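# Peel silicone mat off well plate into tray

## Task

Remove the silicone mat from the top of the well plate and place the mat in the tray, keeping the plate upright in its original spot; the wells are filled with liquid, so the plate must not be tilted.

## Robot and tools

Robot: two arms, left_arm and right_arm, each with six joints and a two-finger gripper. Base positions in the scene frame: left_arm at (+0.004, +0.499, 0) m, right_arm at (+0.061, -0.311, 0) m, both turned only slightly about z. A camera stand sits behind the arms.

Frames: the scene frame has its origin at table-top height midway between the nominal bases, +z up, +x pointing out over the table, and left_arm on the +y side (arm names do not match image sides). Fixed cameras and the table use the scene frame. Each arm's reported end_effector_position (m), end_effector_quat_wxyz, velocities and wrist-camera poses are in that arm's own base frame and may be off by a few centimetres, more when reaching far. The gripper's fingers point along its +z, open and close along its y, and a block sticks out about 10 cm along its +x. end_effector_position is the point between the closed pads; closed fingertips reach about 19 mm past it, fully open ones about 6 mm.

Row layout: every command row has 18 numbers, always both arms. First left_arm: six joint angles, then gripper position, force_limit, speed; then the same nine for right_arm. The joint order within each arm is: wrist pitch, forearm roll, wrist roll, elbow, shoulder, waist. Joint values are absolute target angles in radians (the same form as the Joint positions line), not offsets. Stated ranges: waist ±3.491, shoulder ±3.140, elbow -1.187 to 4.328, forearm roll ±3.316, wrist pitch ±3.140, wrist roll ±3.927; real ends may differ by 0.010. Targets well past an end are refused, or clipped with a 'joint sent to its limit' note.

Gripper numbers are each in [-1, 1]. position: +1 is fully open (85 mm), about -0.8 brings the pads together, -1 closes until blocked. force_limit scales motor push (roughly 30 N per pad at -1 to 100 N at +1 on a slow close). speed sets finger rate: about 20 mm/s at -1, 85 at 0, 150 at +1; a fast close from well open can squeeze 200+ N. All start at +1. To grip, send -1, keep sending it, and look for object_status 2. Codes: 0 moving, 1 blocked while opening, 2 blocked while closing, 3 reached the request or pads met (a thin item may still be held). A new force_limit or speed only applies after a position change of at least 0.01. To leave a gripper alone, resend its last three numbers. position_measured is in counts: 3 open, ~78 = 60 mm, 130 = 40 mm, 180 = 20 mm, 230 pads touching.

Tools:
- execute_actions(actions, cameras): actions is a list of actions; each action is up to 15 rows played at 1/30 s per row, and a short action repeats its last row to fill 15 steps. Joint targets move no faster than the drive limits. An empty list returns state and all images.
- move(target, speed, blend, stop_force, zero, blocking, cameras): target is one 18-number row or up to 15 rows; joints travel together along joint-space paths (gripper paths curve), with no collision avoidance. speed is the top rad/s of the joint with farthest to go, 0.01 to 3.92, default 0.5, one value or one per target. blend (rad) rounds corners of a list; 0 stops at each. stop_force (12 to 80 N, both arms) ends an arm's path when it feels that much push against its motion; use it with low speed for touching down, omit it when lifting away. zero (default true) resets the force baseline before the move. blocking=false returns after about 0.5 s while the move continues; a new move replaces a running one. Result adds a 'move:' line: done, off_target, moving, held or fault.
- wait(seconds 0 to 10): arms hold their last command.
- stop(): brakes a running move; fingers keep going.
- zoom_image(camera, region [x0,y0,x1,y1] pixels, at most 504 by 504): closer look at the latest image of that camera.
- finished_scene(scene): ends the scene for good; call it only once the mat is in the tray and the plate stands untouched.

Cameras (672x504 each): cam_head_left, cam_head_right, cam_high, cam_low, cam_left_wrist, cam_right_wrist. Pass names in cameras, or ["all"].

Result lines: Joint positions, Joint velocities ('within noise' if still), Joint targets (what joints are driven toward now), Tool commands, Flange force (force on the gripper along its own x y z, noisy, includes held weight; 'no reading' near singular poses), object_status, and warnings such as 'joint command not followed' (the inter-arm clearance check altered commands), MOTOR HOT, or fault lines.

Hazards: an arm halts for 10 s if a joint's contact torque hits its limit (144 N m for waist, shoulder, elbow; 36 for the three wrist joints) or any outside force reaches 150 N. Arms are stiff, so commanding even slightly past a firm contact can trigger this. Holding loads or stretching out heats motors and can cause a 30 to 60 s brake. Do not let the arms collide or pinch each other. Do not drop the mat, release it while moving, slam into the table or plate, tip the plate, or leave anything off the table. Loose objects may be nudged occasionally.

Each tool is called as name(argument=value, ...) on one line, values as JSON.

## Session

execute_actions(actions=[])

zoom_image(camera="cam_head_right", region=[250, 280, 430, 420])

zoom_image(camera="cam_high", region=[350, 220, 500, 370])

Scene clock: 0.00 s.
left_arm: end_effector_position=(+0.6318, -0.2383, +0.3003) position_measured=3 object_status=3 end_effector_quat_wxyz=(-0.093, -0.543, +0.821, -0.148) | right_arm: end_effector_position=(+0.3431, +0.3387, +0.3078) position_measured=3 object_status=3 end_effector_quat_wxyz=(-0.158, -0.467, +0.861, -0.125)
Joint names: [wrist pitch, forearm roll, wrist roll, elbow, shoulder, waist]
Joint positions: left_arm=[-1.572 0.351 1.186 0.53 0.514 -0.014] | right_arm=[-2.034 0.039 -0.071 0.446 0.388 1.075]
Joint velocities: within noise
Flange force (N): no reading
Joint targets: left_arm=[-1.572 0.351 1.186 0.530 0.514 -0.014] | right_arm=[-2.034 0.039 -0.071 0.446 0.388 1.075]
Tool commands: left_gripper/position=+1.0 left_gripper/force_limit=+1.0 left_gripper/speed=+1.0 right_gripper/position=+1.0 right_gripper/force_limit=+1.0 right_gripper/speed=+1.0

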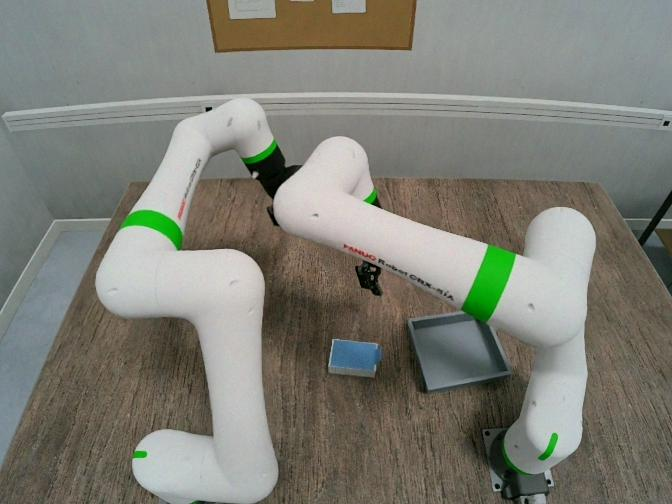

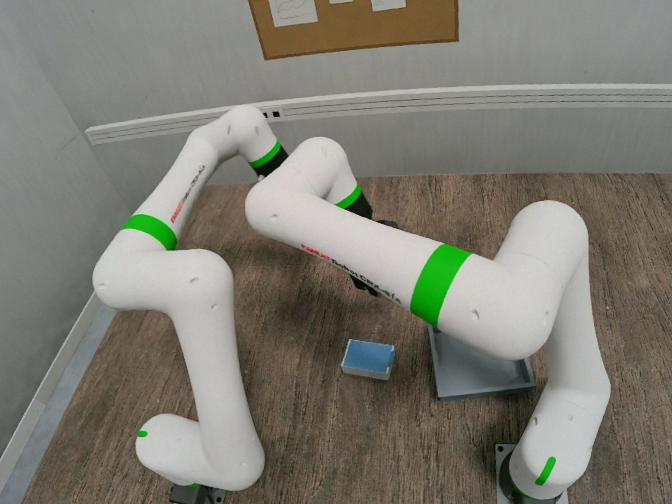

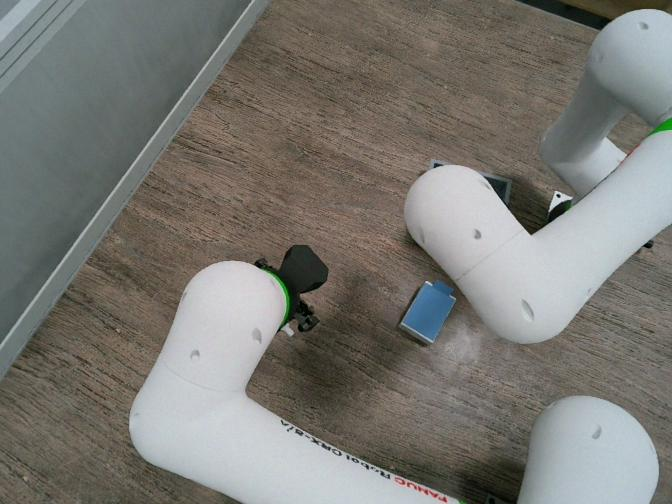

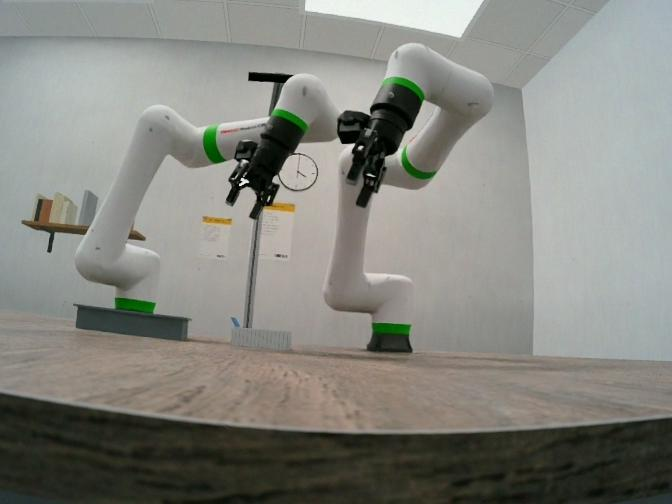

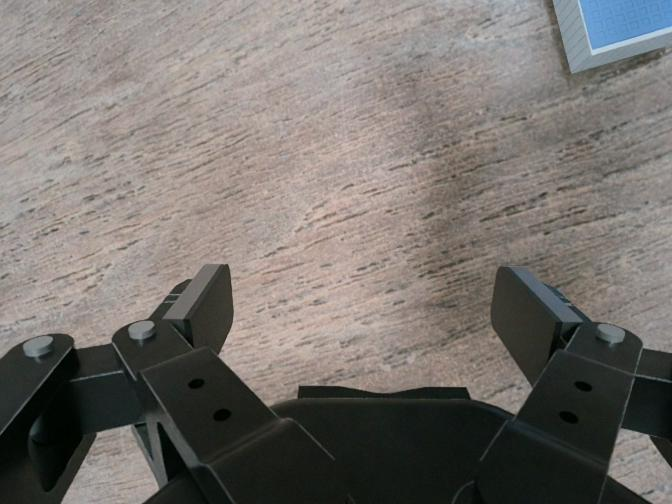

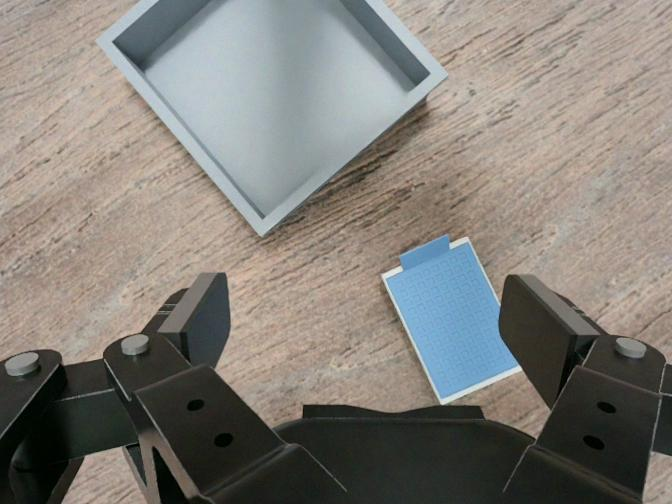

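Scaled by 2.800 from the camera's 672x504 image, which has a finer 960x720 frame.

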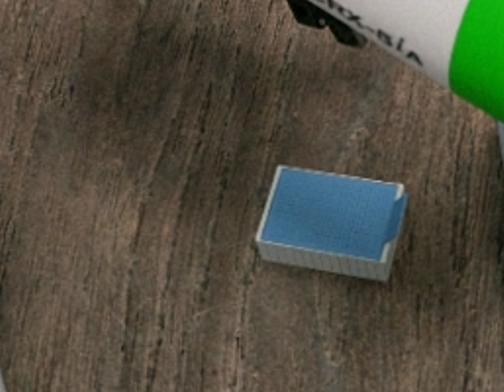

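Scaled by 3.360 from the camera's 672x504 image, which has a finer 960x720 frame.

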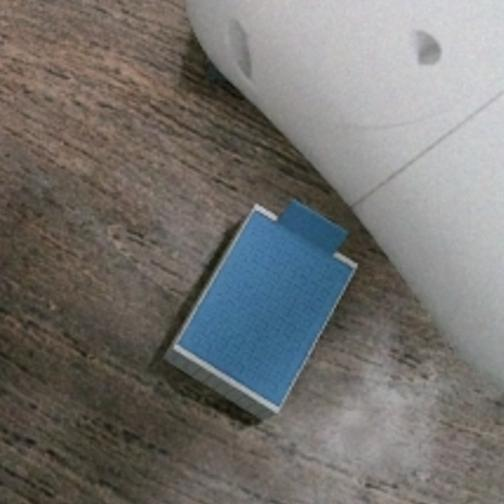

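move(target=[1.1251,-1.9129,-2.0793,-0.42,0.08,-0.05,-1,-1,0,-0.841,-0.3259,2.2316,-0.614,-0.3269,0.936,0,1,0], speed=0.9, cameras=["all"])

zoom_image(camera="cam_low", region=[200, 280, 320, 370])

zoom_image(camera="cam_high", region=[380, 240, 500, 360])

Scene clock: 5.57 s.
left_arm: end_effector_position=(+0.4126, -0.2428, +0.1325) position_measured=232 object_status=3 end_effector_quat_wxyz=(+0.290, +0.626, -0.587, +0.424) | right_arm: end_effector_position=(+0.2801, +0.2983, +0.1411) position_measured=129 object_status=3 end_effector_quat_wxyz=(-0.258, +0.964, -0.066, +0.018)
Joint names: [wrist pitch, forearm roll, wrist roll, elbow, shoulder, waist]
Joint positions: left_arm=[1.125 -1.913 -2.079 -0.42 0.08 -0.05] | right_arm=[-0.841 -0.326 2.232 -0.614 -0.327 0.936]
Flange force (N): left_arm=[-2.1 -7.3 4.9] | right_arm=[-5.1 1.6 0.0]
Joint targets: left_arm=[1.125 -1.913 -2.079 -0.420 0.080 -0.050] | right_arm=[-0.841 -0.326 2.232 -0.614 -0.327 0.936]
move: done

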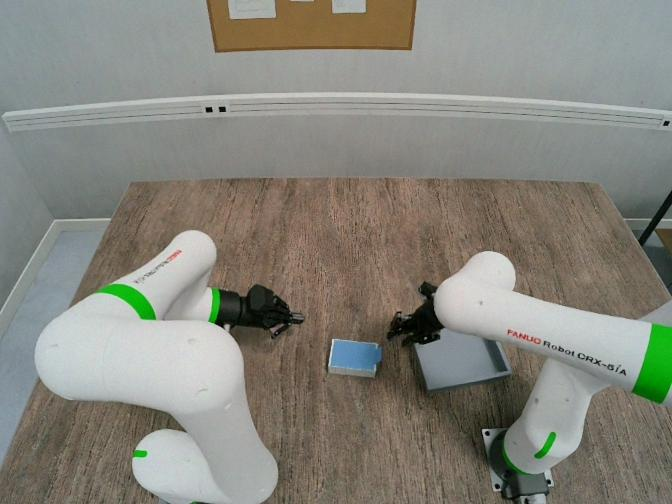

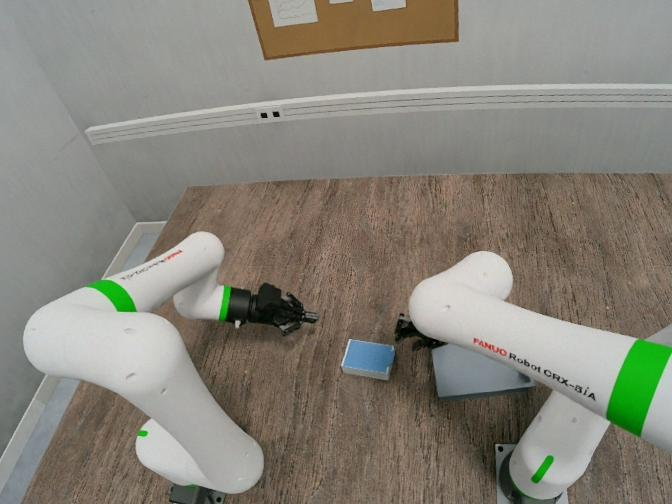

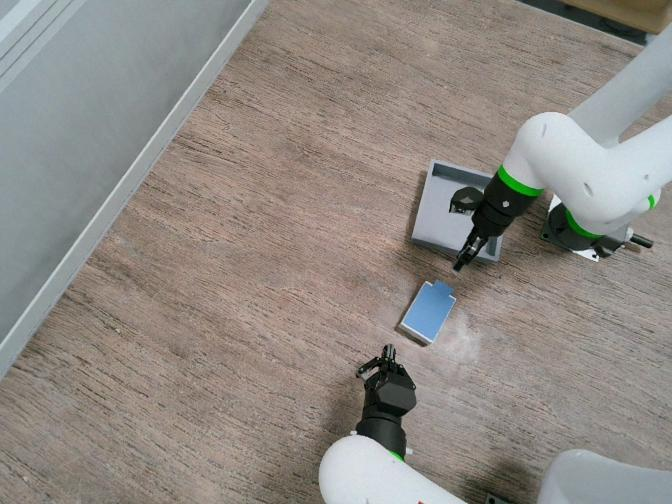

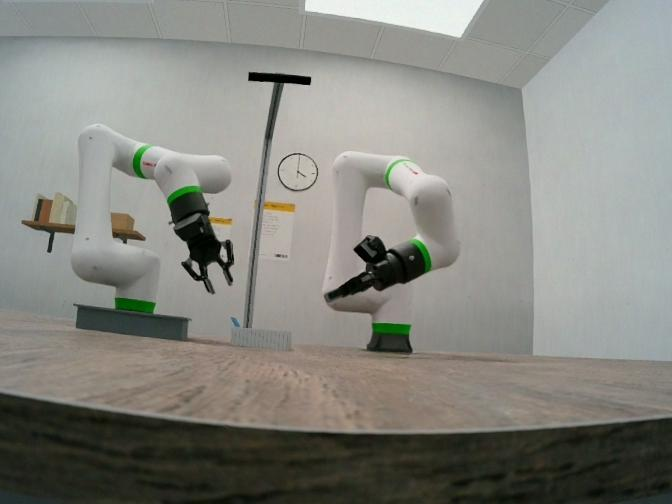

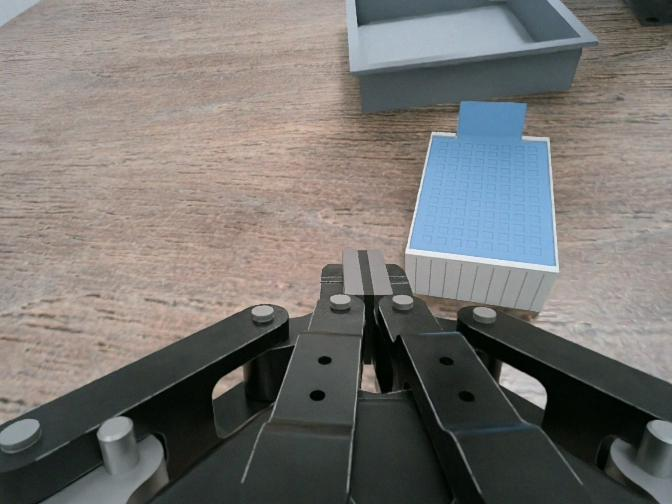

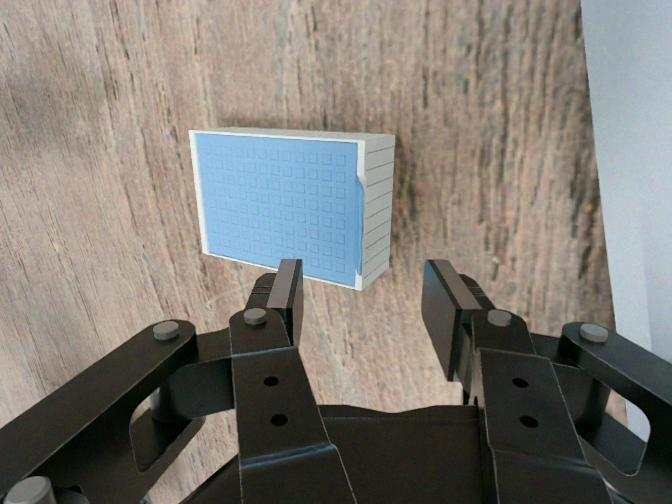

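Scaled by 4.200 from the camera's 672x504 image, which has a finer 960x720 frame.

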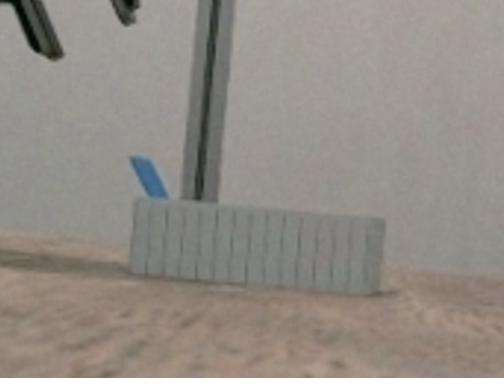

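Scaled by 4.200 from the camera's 672x504 image, which has a finer 960x720 frame.

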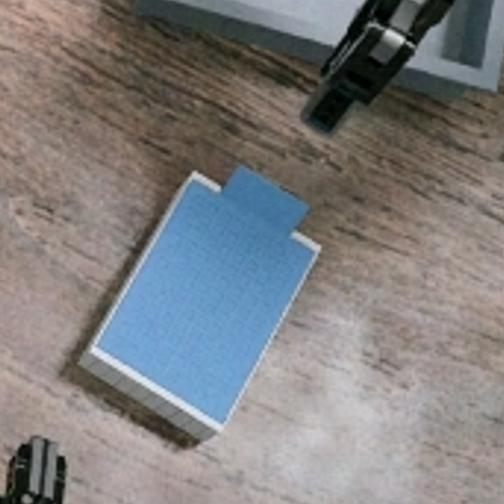

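move(target=[1.1251,-1.9129,-2.0793,-0.42,0.08,-0.05,-1,-1,0,-0.6105,-0.3869,2.2868,-0.6423,-0.1264,0.986,0,1,0], speed=0.15, stop_force=15, cameras=["cam_right_wrist","cam_low"])

zoom_image(camera="cam_low", region=[200, 280, 320, 370])

Scene clock: 8.73 s.
left_arm: end_effector_position=(+0.4126, -0.2428, +0.1325) position_measured=232 object_status=3 end_effector_quat_wxyz=(+0.290, +0.626, -0.587, +0.424) | right_arm: end_effector_position=(+0.2864, +0.3369, +0.0664) position_measured=129 object_status=3 end_effector_quat_wxyz=(-0.258, +0.964, -0.066, +0.018)
Joint names: [wrist pitch, forearm roll, wrist roll, elbow, shoulder, waist]
Joint positions: left_arm=[1.125 -1.913 -2.079 -0.42 0.08 -0.05] | right_arm=[-0.61 -0.387 2.287 -0.642 -0.126 0.986]
Flange force (N): left_arm=[-2.7 -7.1 5.1] | right_arm=[-4.7 0.8 -1.1]
Joint targets: left_arm=[1.125 -1.913 -2.079 -0.420 0.080 -0.050] | right_arm=[-0.611 -0.387 2.287 -0.642 -0.126 0.986]
move: done
Images, in order (width x height): cam_low 672x504, cam_right_wrist 672x504.

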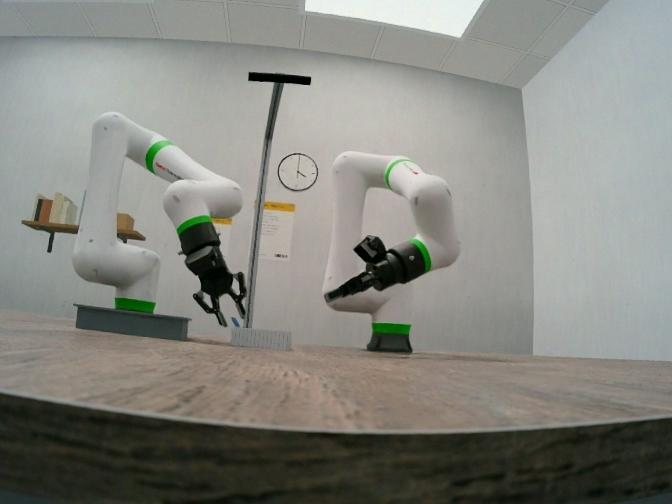

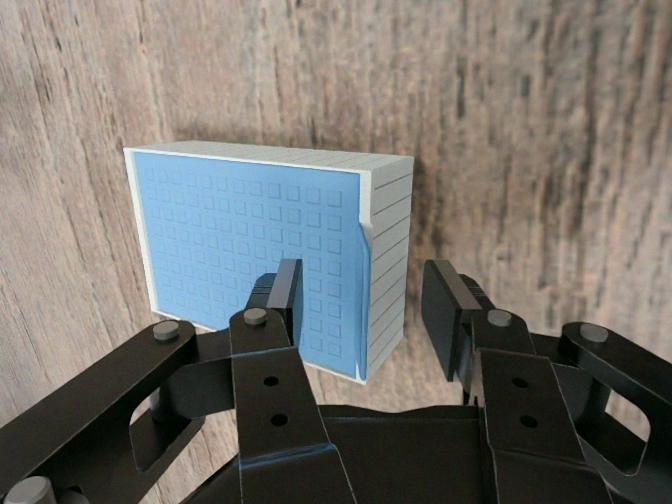

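Scaled by 4.200 from the camera's 672x504 image, which has a finer 960x720 frame.

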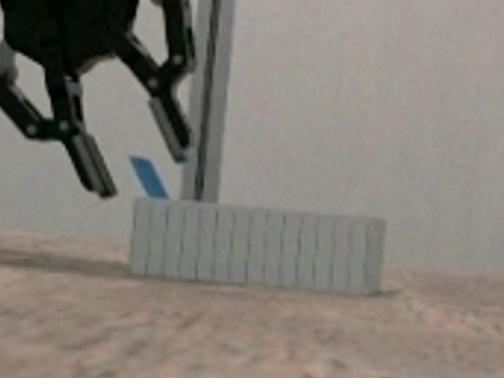

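move(target=[[1.1251,-1.9129,-2.0793,-0.42,0.08,-0.05,-1,-1,0,-0.6105,-0.3869,2.2868,-0.6423,-0.1264,0.986,-1,-0.5,-1],[1.092,-1.8923,-2.0691,-0.3108,0.2763,-0.368,-1,-1,0,-0.6105,-0.3869,2.2868,-0.6423,-0.1264,0.986,-1,-0.5,-1]], speed=0.25, cameras=["cam_left_wrist"])

zoom_image(camera="cam_left_wrist", region=[170, 20, 630, 460])

Scene clock: 13.33 s.
left_arm: end_effector_position=(+0.3613, -0.3772, +0.0859) position_measured=232 object_status=3 end_effector_quat_wxyz=(-0.365, -0.558, +0.658, -0.350) | right_arm: end_effector_position=(+0.2864, +0.3369, +0.0664) position_measured=226 object_status=2 end_effector_quat_wxyz=(-0.258, +0.964, -0.066, +0.018)
Joint names: [wrist pitch, forearm roll, wrist roll, elbow, shoulder, waist]
Joint positions: left_arm=[1.092 -1.892 -2.069 -0.311 0.276 -0.368] | right_arm=[-0.61 -0.387 2.287 -0.642 -0.126 0.986]
Flange force (N): left_arm=[-2.4 -7.5 5.7] | right_arm=[-5.3 0.7 -1.4]
Joint targets: left_arm=[1.092 -1.892 -2.069 -0.311 0.276 -0.368] | right_arm=[-0.611 -0.387 2.287 -0.642 -0.126 0.986]
move: done
Images, in order (width x height): cam_left_wrist 672x504.

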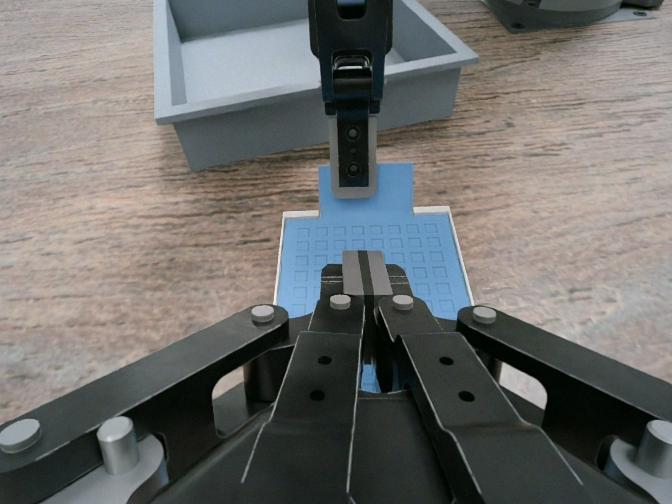

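Scaled by 1.096 from the camera's 672x504 image, which has a finer 960x720 frame.

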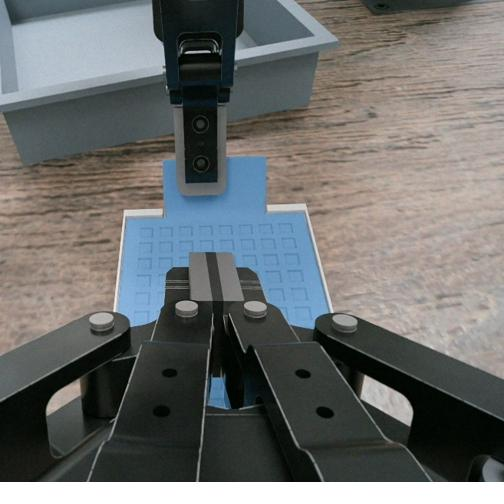

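move(target=[1.1045,-1.8998,-2.0757,-0.3149,0.355,-0.351,-1,-1,0,-0.6105,-0.3869,2.2868,-0.6423,-0.1264,0.986,-1,-0.5,-1], speed=0.05, stop_force=12, cameras=["cam_low","cam_right_wrist"])

zoom_image(camera="cam_low", region=[200, 270, 380, 370])

Scene clock: 15.30 s.
left_arm: end_effector_position=(+0.3560, -0.3694, +0.0596) position_measured=232 object_status=3 end_effector_quat_wxyz=(-0.377, -0.571, +0.651, -0.328) | right_arm: end_effector_position=(+0.2864, +0.3369, +0.0664) position_measured=226 object_status=2 end_effector_quat_wxyz=(-0.258, +0.964, -0.066, +0.018)
Joint names: [wrist pitch, forearm roll, wrist roll, elbow, shoulder, waist]
Joint positions: left_arm=[1.101 -1.897 -2.074 -0.314 0.331 -0.356] | right_arm=[-0.61 -0.387 2.287 -0.642 -0.126 0.986]
Flange force (N): left_arm=[20.0 -11.1 -4.9] | right_arm=[-4.8 0.5 -1.2]
Joint targets: left_arm=[1.101 -1.897 -2.074 -0.314 0.331 -0.356] | right_arm=[-0.611 -0.387 2.287 -0.642 -0.126 0.986]
move: contact (left_arm); left_arm: the shoulder is farthest, 0.024 rad from its target
Images, in order (width x height): cam_low 672x504, cam_right_wrist 672x504.

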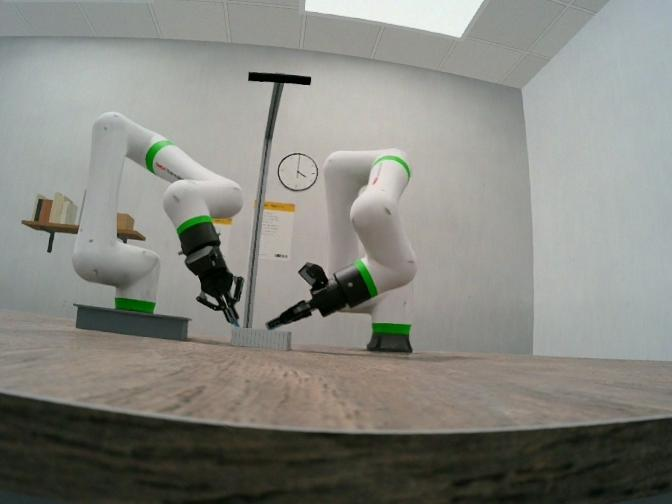

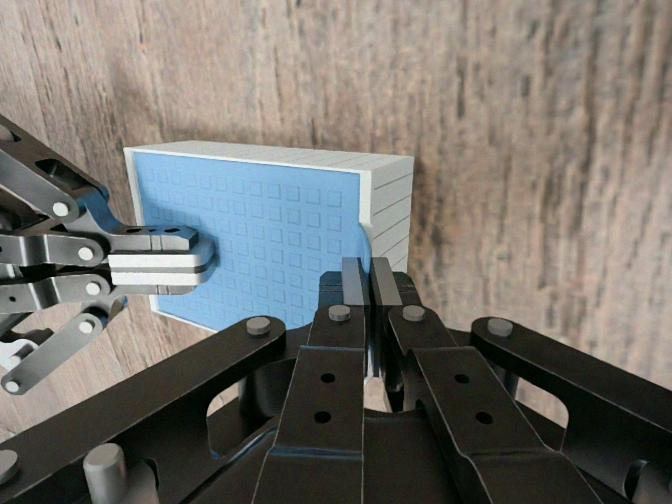

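Scaled by 2.800 from the camera's 672x504 image, which has a finer 960x720 frame.

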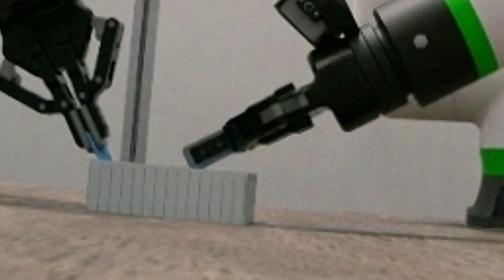

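move(target=[1.101,-1.897,-2.074,-0.314,0.331,-0.356,-1,-1,0,-0.9191,-0.0942,1.9121,-0.4033,-0.0003,1.14,-1,-0.5,-1], speed=0.1, cameras=["cam_low","cam_right_wrist"])

zoom_image(camera="cam_low", region=[200, 270, 380, 370])

Scene clock: 19.77 s.
left_arm: end_effector_position=(+0.3558, -0.3693, +0.0595) position_measured=232 object_status=3 end_effector_quat_wxyz=(-0.377, -0.571, +0.651, -0.328) | right_arm: end_effector_position=(+0.2918, +0.3809, +0.1134) position_measured=226 object_status=2 end_effector_quat_wxyz=(-0.130, +0.989, -0.068, +0.009)
Joint names: [wrist pitch, forearm roll, wrist roll, elbow, shoulder, waist]
Joint positions: left_arm=[1.101 -1.897 -2.074 -0.314 0.331 -0.356] | right_arm=[-0.919 -0.094 1.912 -0.403 0 1.14]
Flange force (N): left_arm=[23.0 -8.3 -8.6] | right_arm=[-3.2 3.3 1.5]
Joint targets: left_arm=[1.101 -1.897 -2.074 -0.314 0.331 -0.356] | right_arm=[-0.919 -0.094 1.912 -0.403 0.000 1.140]
move: done
Images, in order (width x height): cam_low 672x504, cam_right_wrist 672x504.

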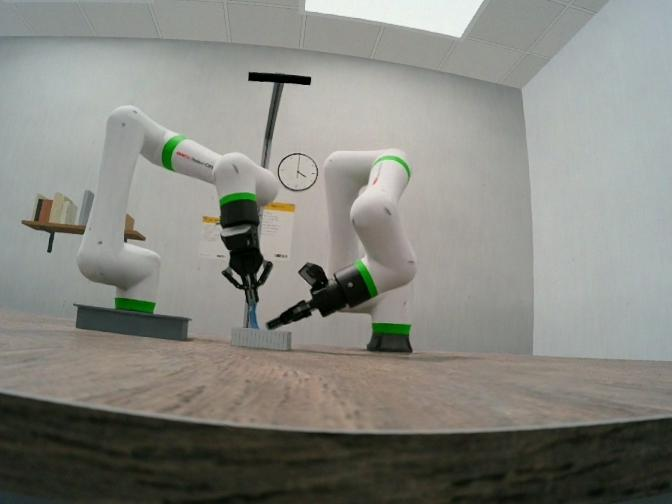

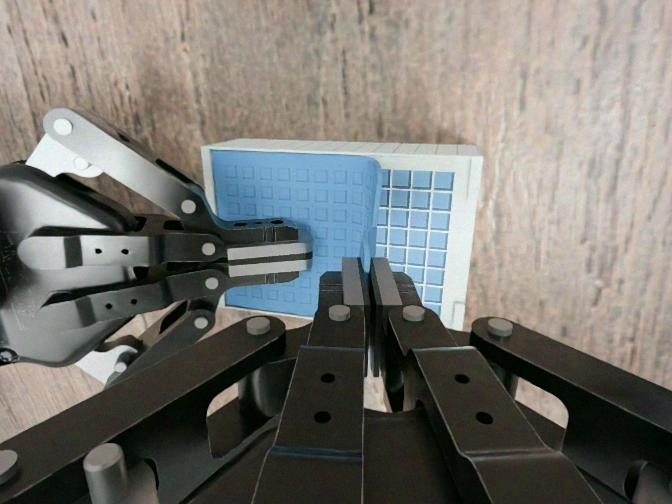

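Scaled by 2.800 from the camera's 672x504 image, which has a finer 960x720 frame.

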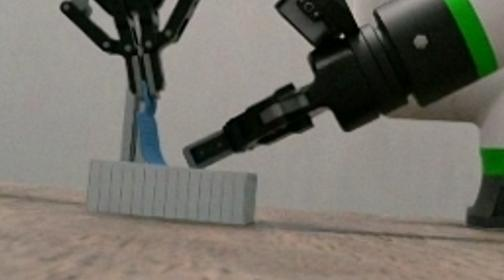

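move(target=[[1.101,-1.897,-2.074,-0.314,0.331,-0.356,-1,-1,0,-0.889,-0.0942,1.9121,-0.421,0.0123,1.14,-1,-0.5,-1],[1.101,-1.897,-2.074,-0.314,0.28,-0.356,-1,-1,0,-0.889,-0.0942,1.9121,-0.421,0.0123,1.14,-1,-0.5,-1],[1.1703,-1.9391,-2.1102,-0.3364,0.2727,-0.261,-1,-1,0,-0.889,-0.0942,1.9121,-0.421,0.0123,1.14,-1,-0.5,-1]], speed=0.12, blend=[0,0.01,0], cameras=["cam_low","cam_left_wrist"])

zoom_image(camera="cam_low", region=[200, 270, 380, 370])

Scene clock: 22.20 s.
left_arm: end_effector_position=(+0.3625, -0.3261, +0.0797) position_measured=232 object_status=3 end_effector_quat_wxyz=(-0.367, -0.562, +0.657, -0.344) | right_arm: end_effector_position=(+0.2921, +0.3802, +0.1015) position_measured=226 object_status=2 end_effector_quat_wxyz=(-0.130, +0.989, -0.069, +0.010)
Joint names: [wrist pitch, forearm roll, wrist roll, elbow, shoulder, waist]
Joint positions: left_arm=[1.17 -1.939 -2.11 -0.336 0.273 -0.261] | right_arm=[-0.889 -0.094 1.912 -0.421 0.012 1.14]
Flange force (N): left_arm=[-3.7 -7.9 4.5] | right_arm=[-3.0 3.0 -0.1]
Joint targets: left_arm=[1.170 -1.939 -2.110 -0.336 0.273 -0.261] | right_arm=[-0.889 -0.094 1.912 -0.421 0.012 1.140]
move: done
Images, in order (width x height): cam_low 672x504, cam_left_wrist 672x504.

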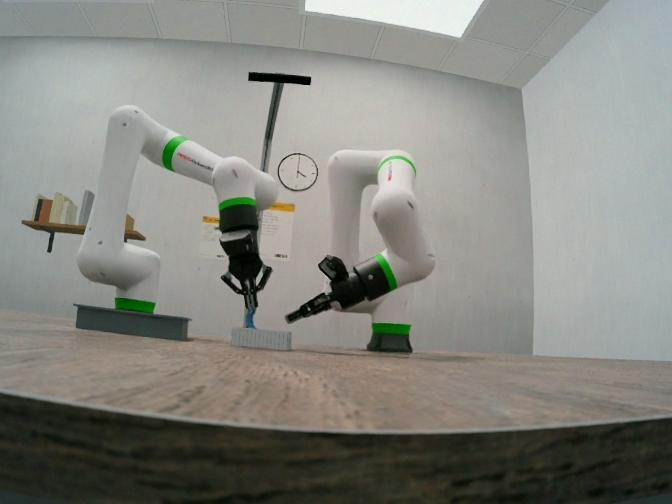

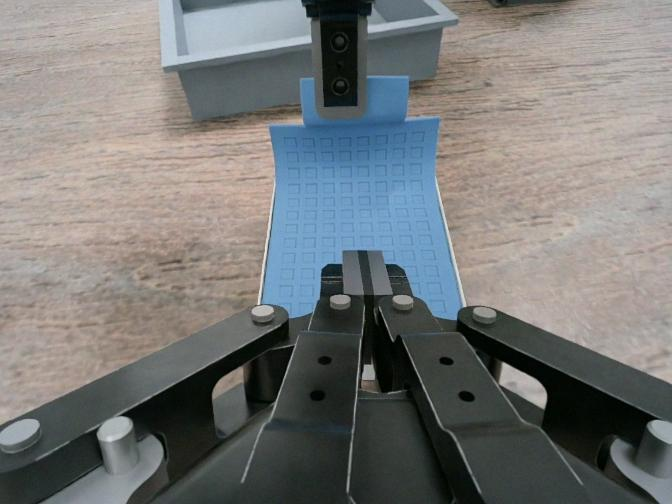

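Scaled by 2.800 from the camera's 672x504 image, which has a finer 960x720 frame.

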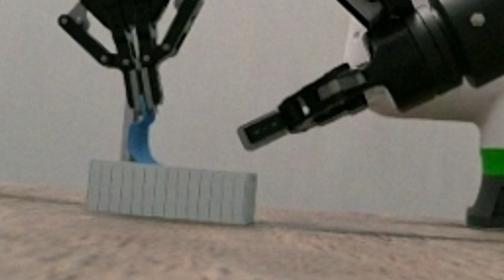

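move(target=[1.174,-1.942,-2.112,-0.3364,0.34,-0.255,-1,-1,0,-0.889,-0.0942,1.9121,-0.421,0.0123,1.14,-1,-0.5,-1], speed=0.05, stop_force=12, cameras=["cam_low","cam_left_wrist"])

zoom_image(camera="cam_low", region=[200, 270, 380, 370])

Scene clock: 24.30 s.
left_arm: end_effector_position=(+0.3581, -0.3231, +0.0611) position_measured=232 object_status=3 end_effector_quat_wxyz=(-0.377, -0.571, +0.651, -0.328) | right_arm: end_effector_position=(+0.2921, +0.3802, +0.1015) position_measured=226 object_status=2 end_effector_quat_wxyz=(-0.130, +0.989, -0.069, +0.010)
Joint names: [wrist pitch, forearm roll, wrist roll, elbow, shoulder, waist]
Joint positions: left_arm=[1.173 -1.941 -2.111 -0.336 0.316 -0.257] | right_arm=[-0.889 -0.094 1.912 -0.421 0.012 1.14]
Flange force (N): left_arm=[32.7 -8.5 -29.7] | right_arm=[-3.4 3.3 -0.2]
Joint targets: left_arm=[1.173 -1.941 -2.111 -0.336 0.316 -0.257] | right_arm=[-0.889 -0.094 1.912 -0.421 0.012 1.140]
move: contact (left_arm); left_arm: the shoulder is farthest, 0.024 rad from its target
Images, in order (width x height): cam_low 672x504, cam_left_wrist 672x504.

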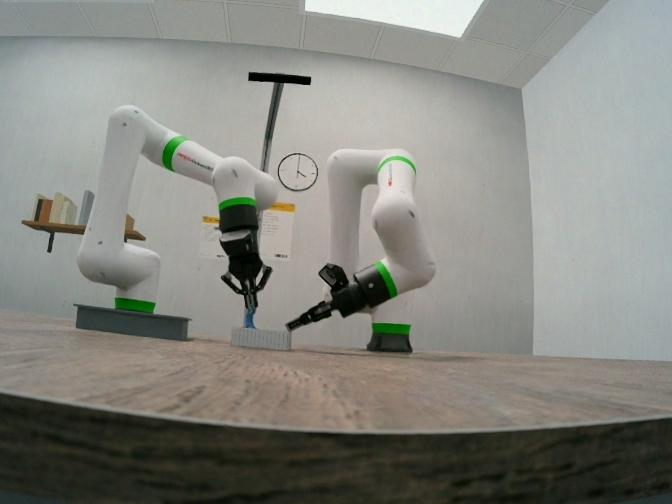

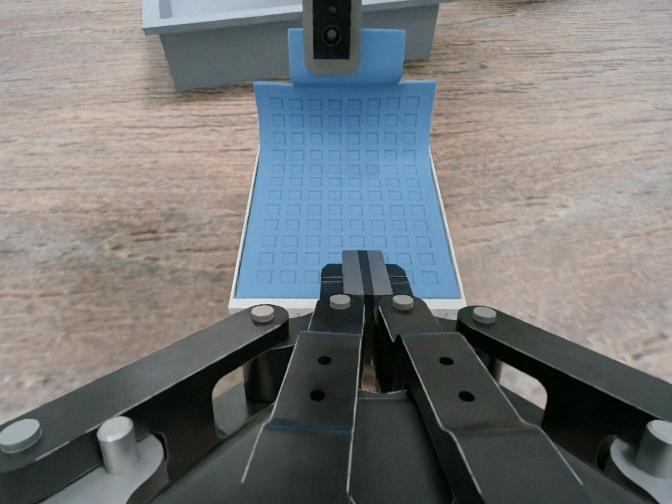

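Scaled by 2.800 from the camera's 672x504 image, which has a finer 960x720 frame.

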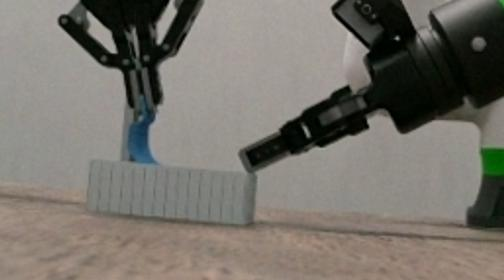

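move(target=[1.173,-1.941,-2.111,-0.336,0.316,-0.257,-1,-1,0,-1.3941,0,1.7949,0.0083,0.185,1.2097,-1,-0.5,-1], speed=0.1, cameras=["cam_low","cam_left_wrist"])

zoom_image(camera="cam_low", region=[200, 270, 380, 370])

Scene clock: 30.20 s.
left_arm: end_effector_position=(+0.3583, -0.3231, +0.0612) position_measured=232 object_status=3 end_effector_quat_wxyz=(-0.377, -0.571, +0.651, -0.328) | right_arm: end_effector_position=(+0.2978, +0.4206, +0.2000) position_measured=226 object_status=2 end_effector_quat_wxyz=(+0.000, +0.998, -0.068, +0.000)
Joint names: [wrist pitch, forearm roll, wrist roll, elbow, shoulder, waist]
Joint positions: left_arm=[1.173 -1.941 -2.111 -0.336 0.316 -0.257] | right_arm=[-1.394 0 1.795 0.008 0.185 1.21]
Flange force (N): left_arm=[28.0 -5.1 -23.9] | right_arm=[-2.1 2.9 2.7]
Joint targets: left_arm=[1.173 -1.941 -2.111 -0.336 0.316 -0.257] | right_arm=[-1.394 0.000 1.795 0.008 0.185 1.210]
move: done
Images, in order (width x height): cam_low 672x504, cam_left_wrist 672x504.

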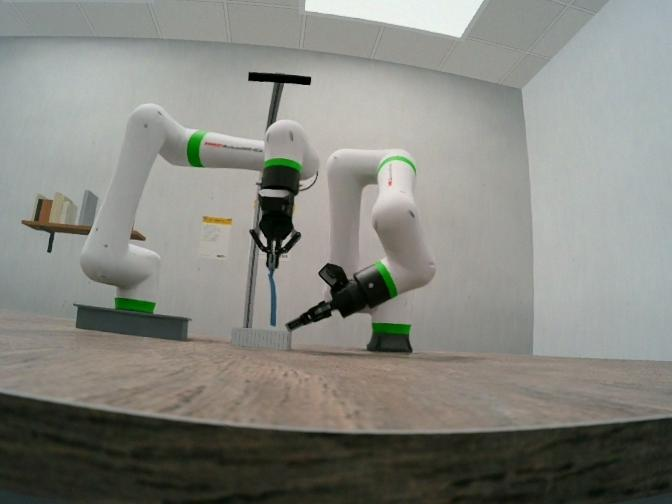

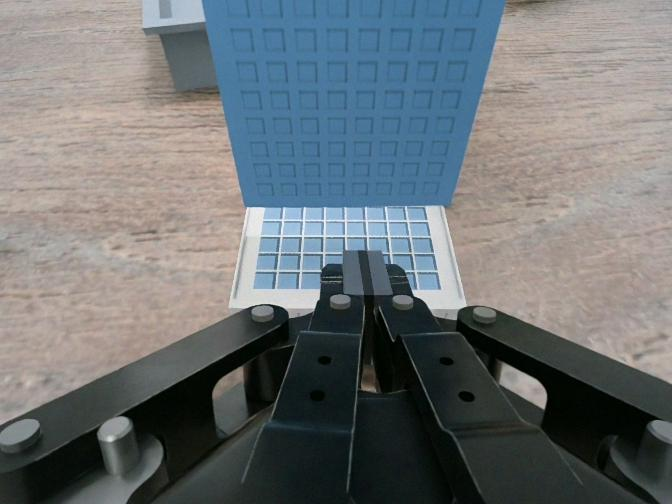

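Scaled by 2.800 from the camera's 672x504 image, which has a finer 960x720 frame.

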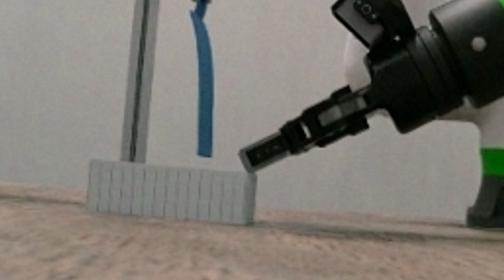

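move(target=[[1.173,-1.941,-2.111,-0.336,0.256,-0.257,-1,-1,0,-1.6485,0,1.7949,0.2491,0.1714,1.2097,-1,-0.5,-1],[1.1251,-1.9129,-2.0793,-0.42,0.08,-0.05,-1,-1,0,-1.6581,0,2.2391,-0.1353,-0.2226,0.9609,-1,-0.5,-1]], speed=[0.25,0.5], blend=[0.05,0], cameras=["cam_right_wrist","cam_head_left","cam_high"])

Scene clock: 33.07 s.
left_arm: end_effector_position=(+0.4126, -0.2429, +0.1325) position_measured=232 object_status=3 end_effector_quat_wxyz=(+0.290, +0.626, -0.587, +0.424) | right_arm: end_effector_position=(+0.3001, +0.2025, +0.3100) position_measured=226 object_status=2 end_effector_quat_wxyz=(+0.000, +1.000, +0.029, +0.000)
Joint names: [wrist pitch, forearm roll, wrist roll, elbow, shoulder, waist]
Joint positions: left_arm=[1.125 -1.913 -2.079 -0.42 0.08 -0.05] | right_arm=[-1.658 0 2.239 -0.135 -0.223 0.961]
Flange force (N): left_arm=[-2.1 -7.1 5.0] | right_arm=[-3.0 1.5 3.5]
Joint targets: left_arm=[1.125 -1.913 -2.079 -0.420 0.080 -0.050] | right_arm=[-1.658 0.000 2.239 -0.135 -0.223 0.961]
move: done
Images, in order (width x height): cam_head_left 672x504, cam_high 672x504, cam_right_wrist 672x504.

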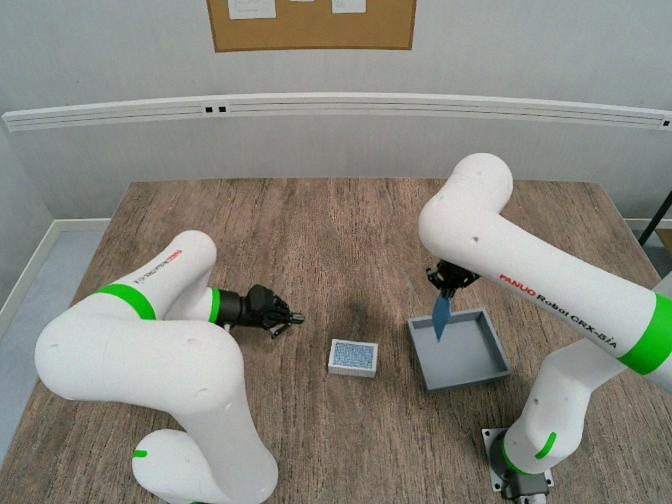

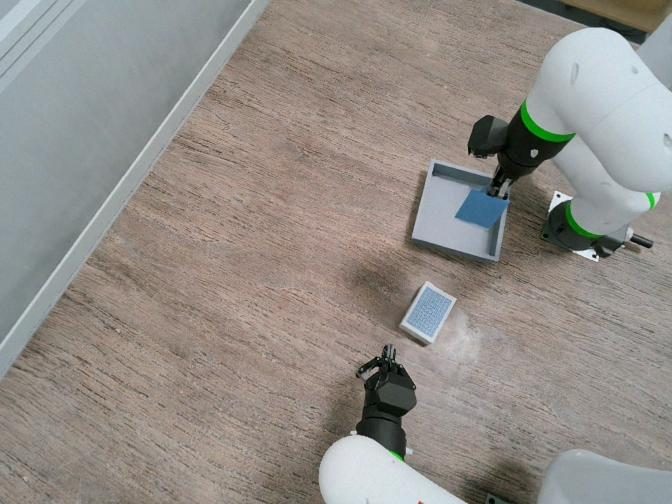

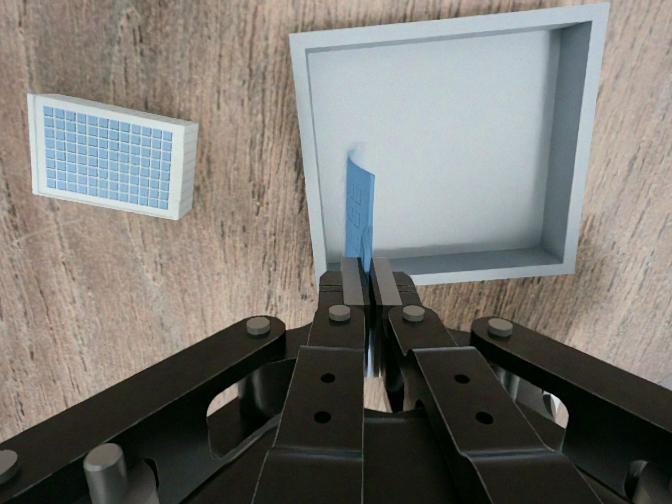

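move(target=[[1.1251,-1.9129,-2.0793,-0.42,0.08,-0.05,-1,-1,0,-1.3119,0,2.2391,-0.45,-0.1911,0.9609,-1,-0.5,-1],[1.1251,-1.9129,-2.0793,-0.42,0.08,-0.05,-1,-1,0,-1.1808,0,2.328,-0.6014,-0.2114,0.872,-1,-0.5,-1],[1.1251,-1.9129,-2.0793,-0.42,0.08,-0.05,-1,-1,0,-1.0174,0,2.4294,-0.7347,-0.1813,0.7706,-1,-0.5,-1]], speed=[0.3,0.12,0.1], blend=[0.02,0.02,0], cameras=["cam_right_wrist","cam_head_left"])

Scene clock: 37.60 s.
left_arm: end_effector_position=(+0.4126, -0.2428, +0.1325) position_measured=232 object_status=3 end_effector_quat_wxyz=(+0.290, +0.626, -0.587, +0.424) | right_arm: end_effector_position=(+0.3000, +0.1101, +0.0499) position_measured=226 object_status=2 end_effector_quat_wxyz=(+0.000, +1.000, +0.029, +0.000)
Joint names: [wrist pitch, forearm roll, wrist roll, elbow, shoulder, waist]
Joint positions: left_arm=[1.125 -1.913 -2.079 -0.42 0.08 -0.05] | right_arm=[-1.017 0 2.429 -0.735 -0.181 0.771]
Flange force (N): left_arm=[-2.5 -7.2 5.3] | right_arm=[-4.2 0.6 0.5]
Joint targets: left_arm=[1.125 -1.913 -2.079 -0.420 0.080 -0.050] | right_arm=[-1.017 0.000 2.429 -0.735 -0.181 0.771]
move: done
Images, in order (width x height): cam_head_left 672x504, cam_right_wrist 672x504.

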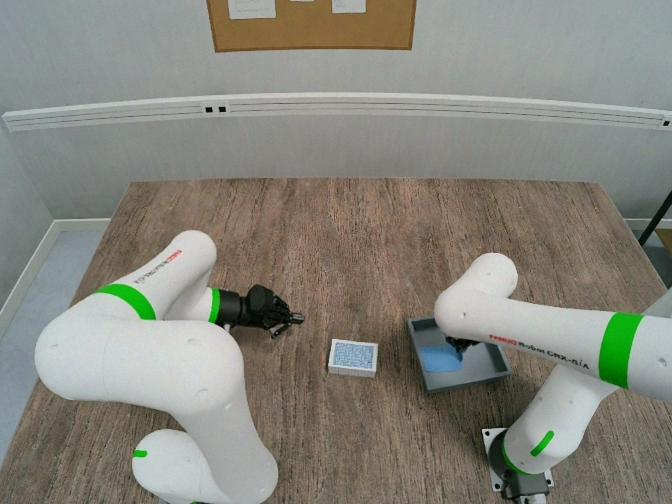

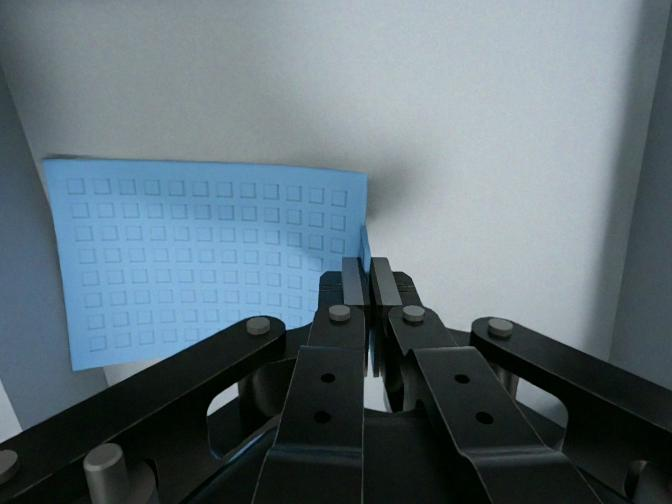

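move(target=[[1.1251,-1.9129,-2.0793,-0.42,0.08,-0.05,-1,-1,0,-1.0174,0,2.4744,-0.7347,-0.1813,0.7256,-1,-0.5,-1],[1.1251,-1.9129,-2.0793,-0.42,0.08,-0.05,-1,-1,0,-1.0174,0,2.4744,-0.7347,-0.1813,0.7256,0.3,-0.5,-0.5],[1.1251,-1.9129,-2.0793,-0.42,0.08,-0.05,-1,-1,0,-1.3292,0,2.4744,-0.553,-0.3114,0.7256,0.3,-0.5,-0.5]], speed=[0.1,0.2,0.2], cameras=["cam_right_wrist","cam_head_left"])

Scene clock: 41.70 s.
left_arm: end_effector_position=(+0.4126, -0.2428, +0.1325) position_measured=232 object_status=3 end_effector_quat_wxyz=(+0.290, +0.626, -0.587, +0.424) | right_arm: end_effector_position=(+0.3046, +0.0964, +0.1600) position_measured=91 object_status=3 end_effector_quat_wxyz=(+0.000, +1.000, +0.029, +0.000)
Joint names: [wrist pitch, forearm roll, wrist roll, elbow, shoulder, waist]
Joint positions: left_arm=[1.125 -1.913 -2.079 -0.42 0.08 -0.05] | right_arm=[-1.329 0 2.474 -0.553 -0.311 0.726]
Flange force (N): left_arm=[-2.5 -7.1 4.7] | right_arm=[-4.5 0.4 1.8]
Joint targets: left_arm=[1.125 -1.913 -2.079 -0.420 0.080 -0.050] | right_arm=[-1.329 0.000 2.474 -0.553 -0.311 0.726]
move: done
Images, in order (width x height): cam_head_left 672x504, cam_right_wrist 672x504.

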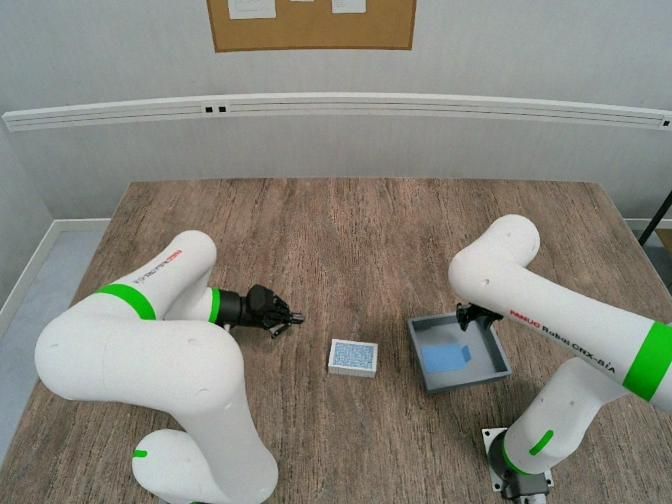

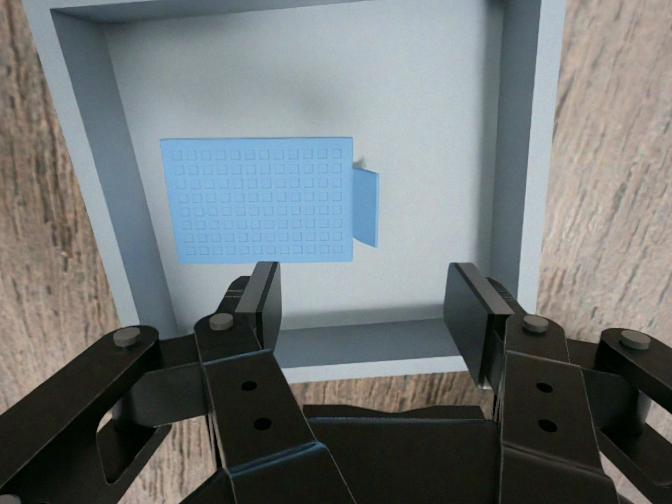

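finished_scene(scene=2)

The scene is finished: the task was done.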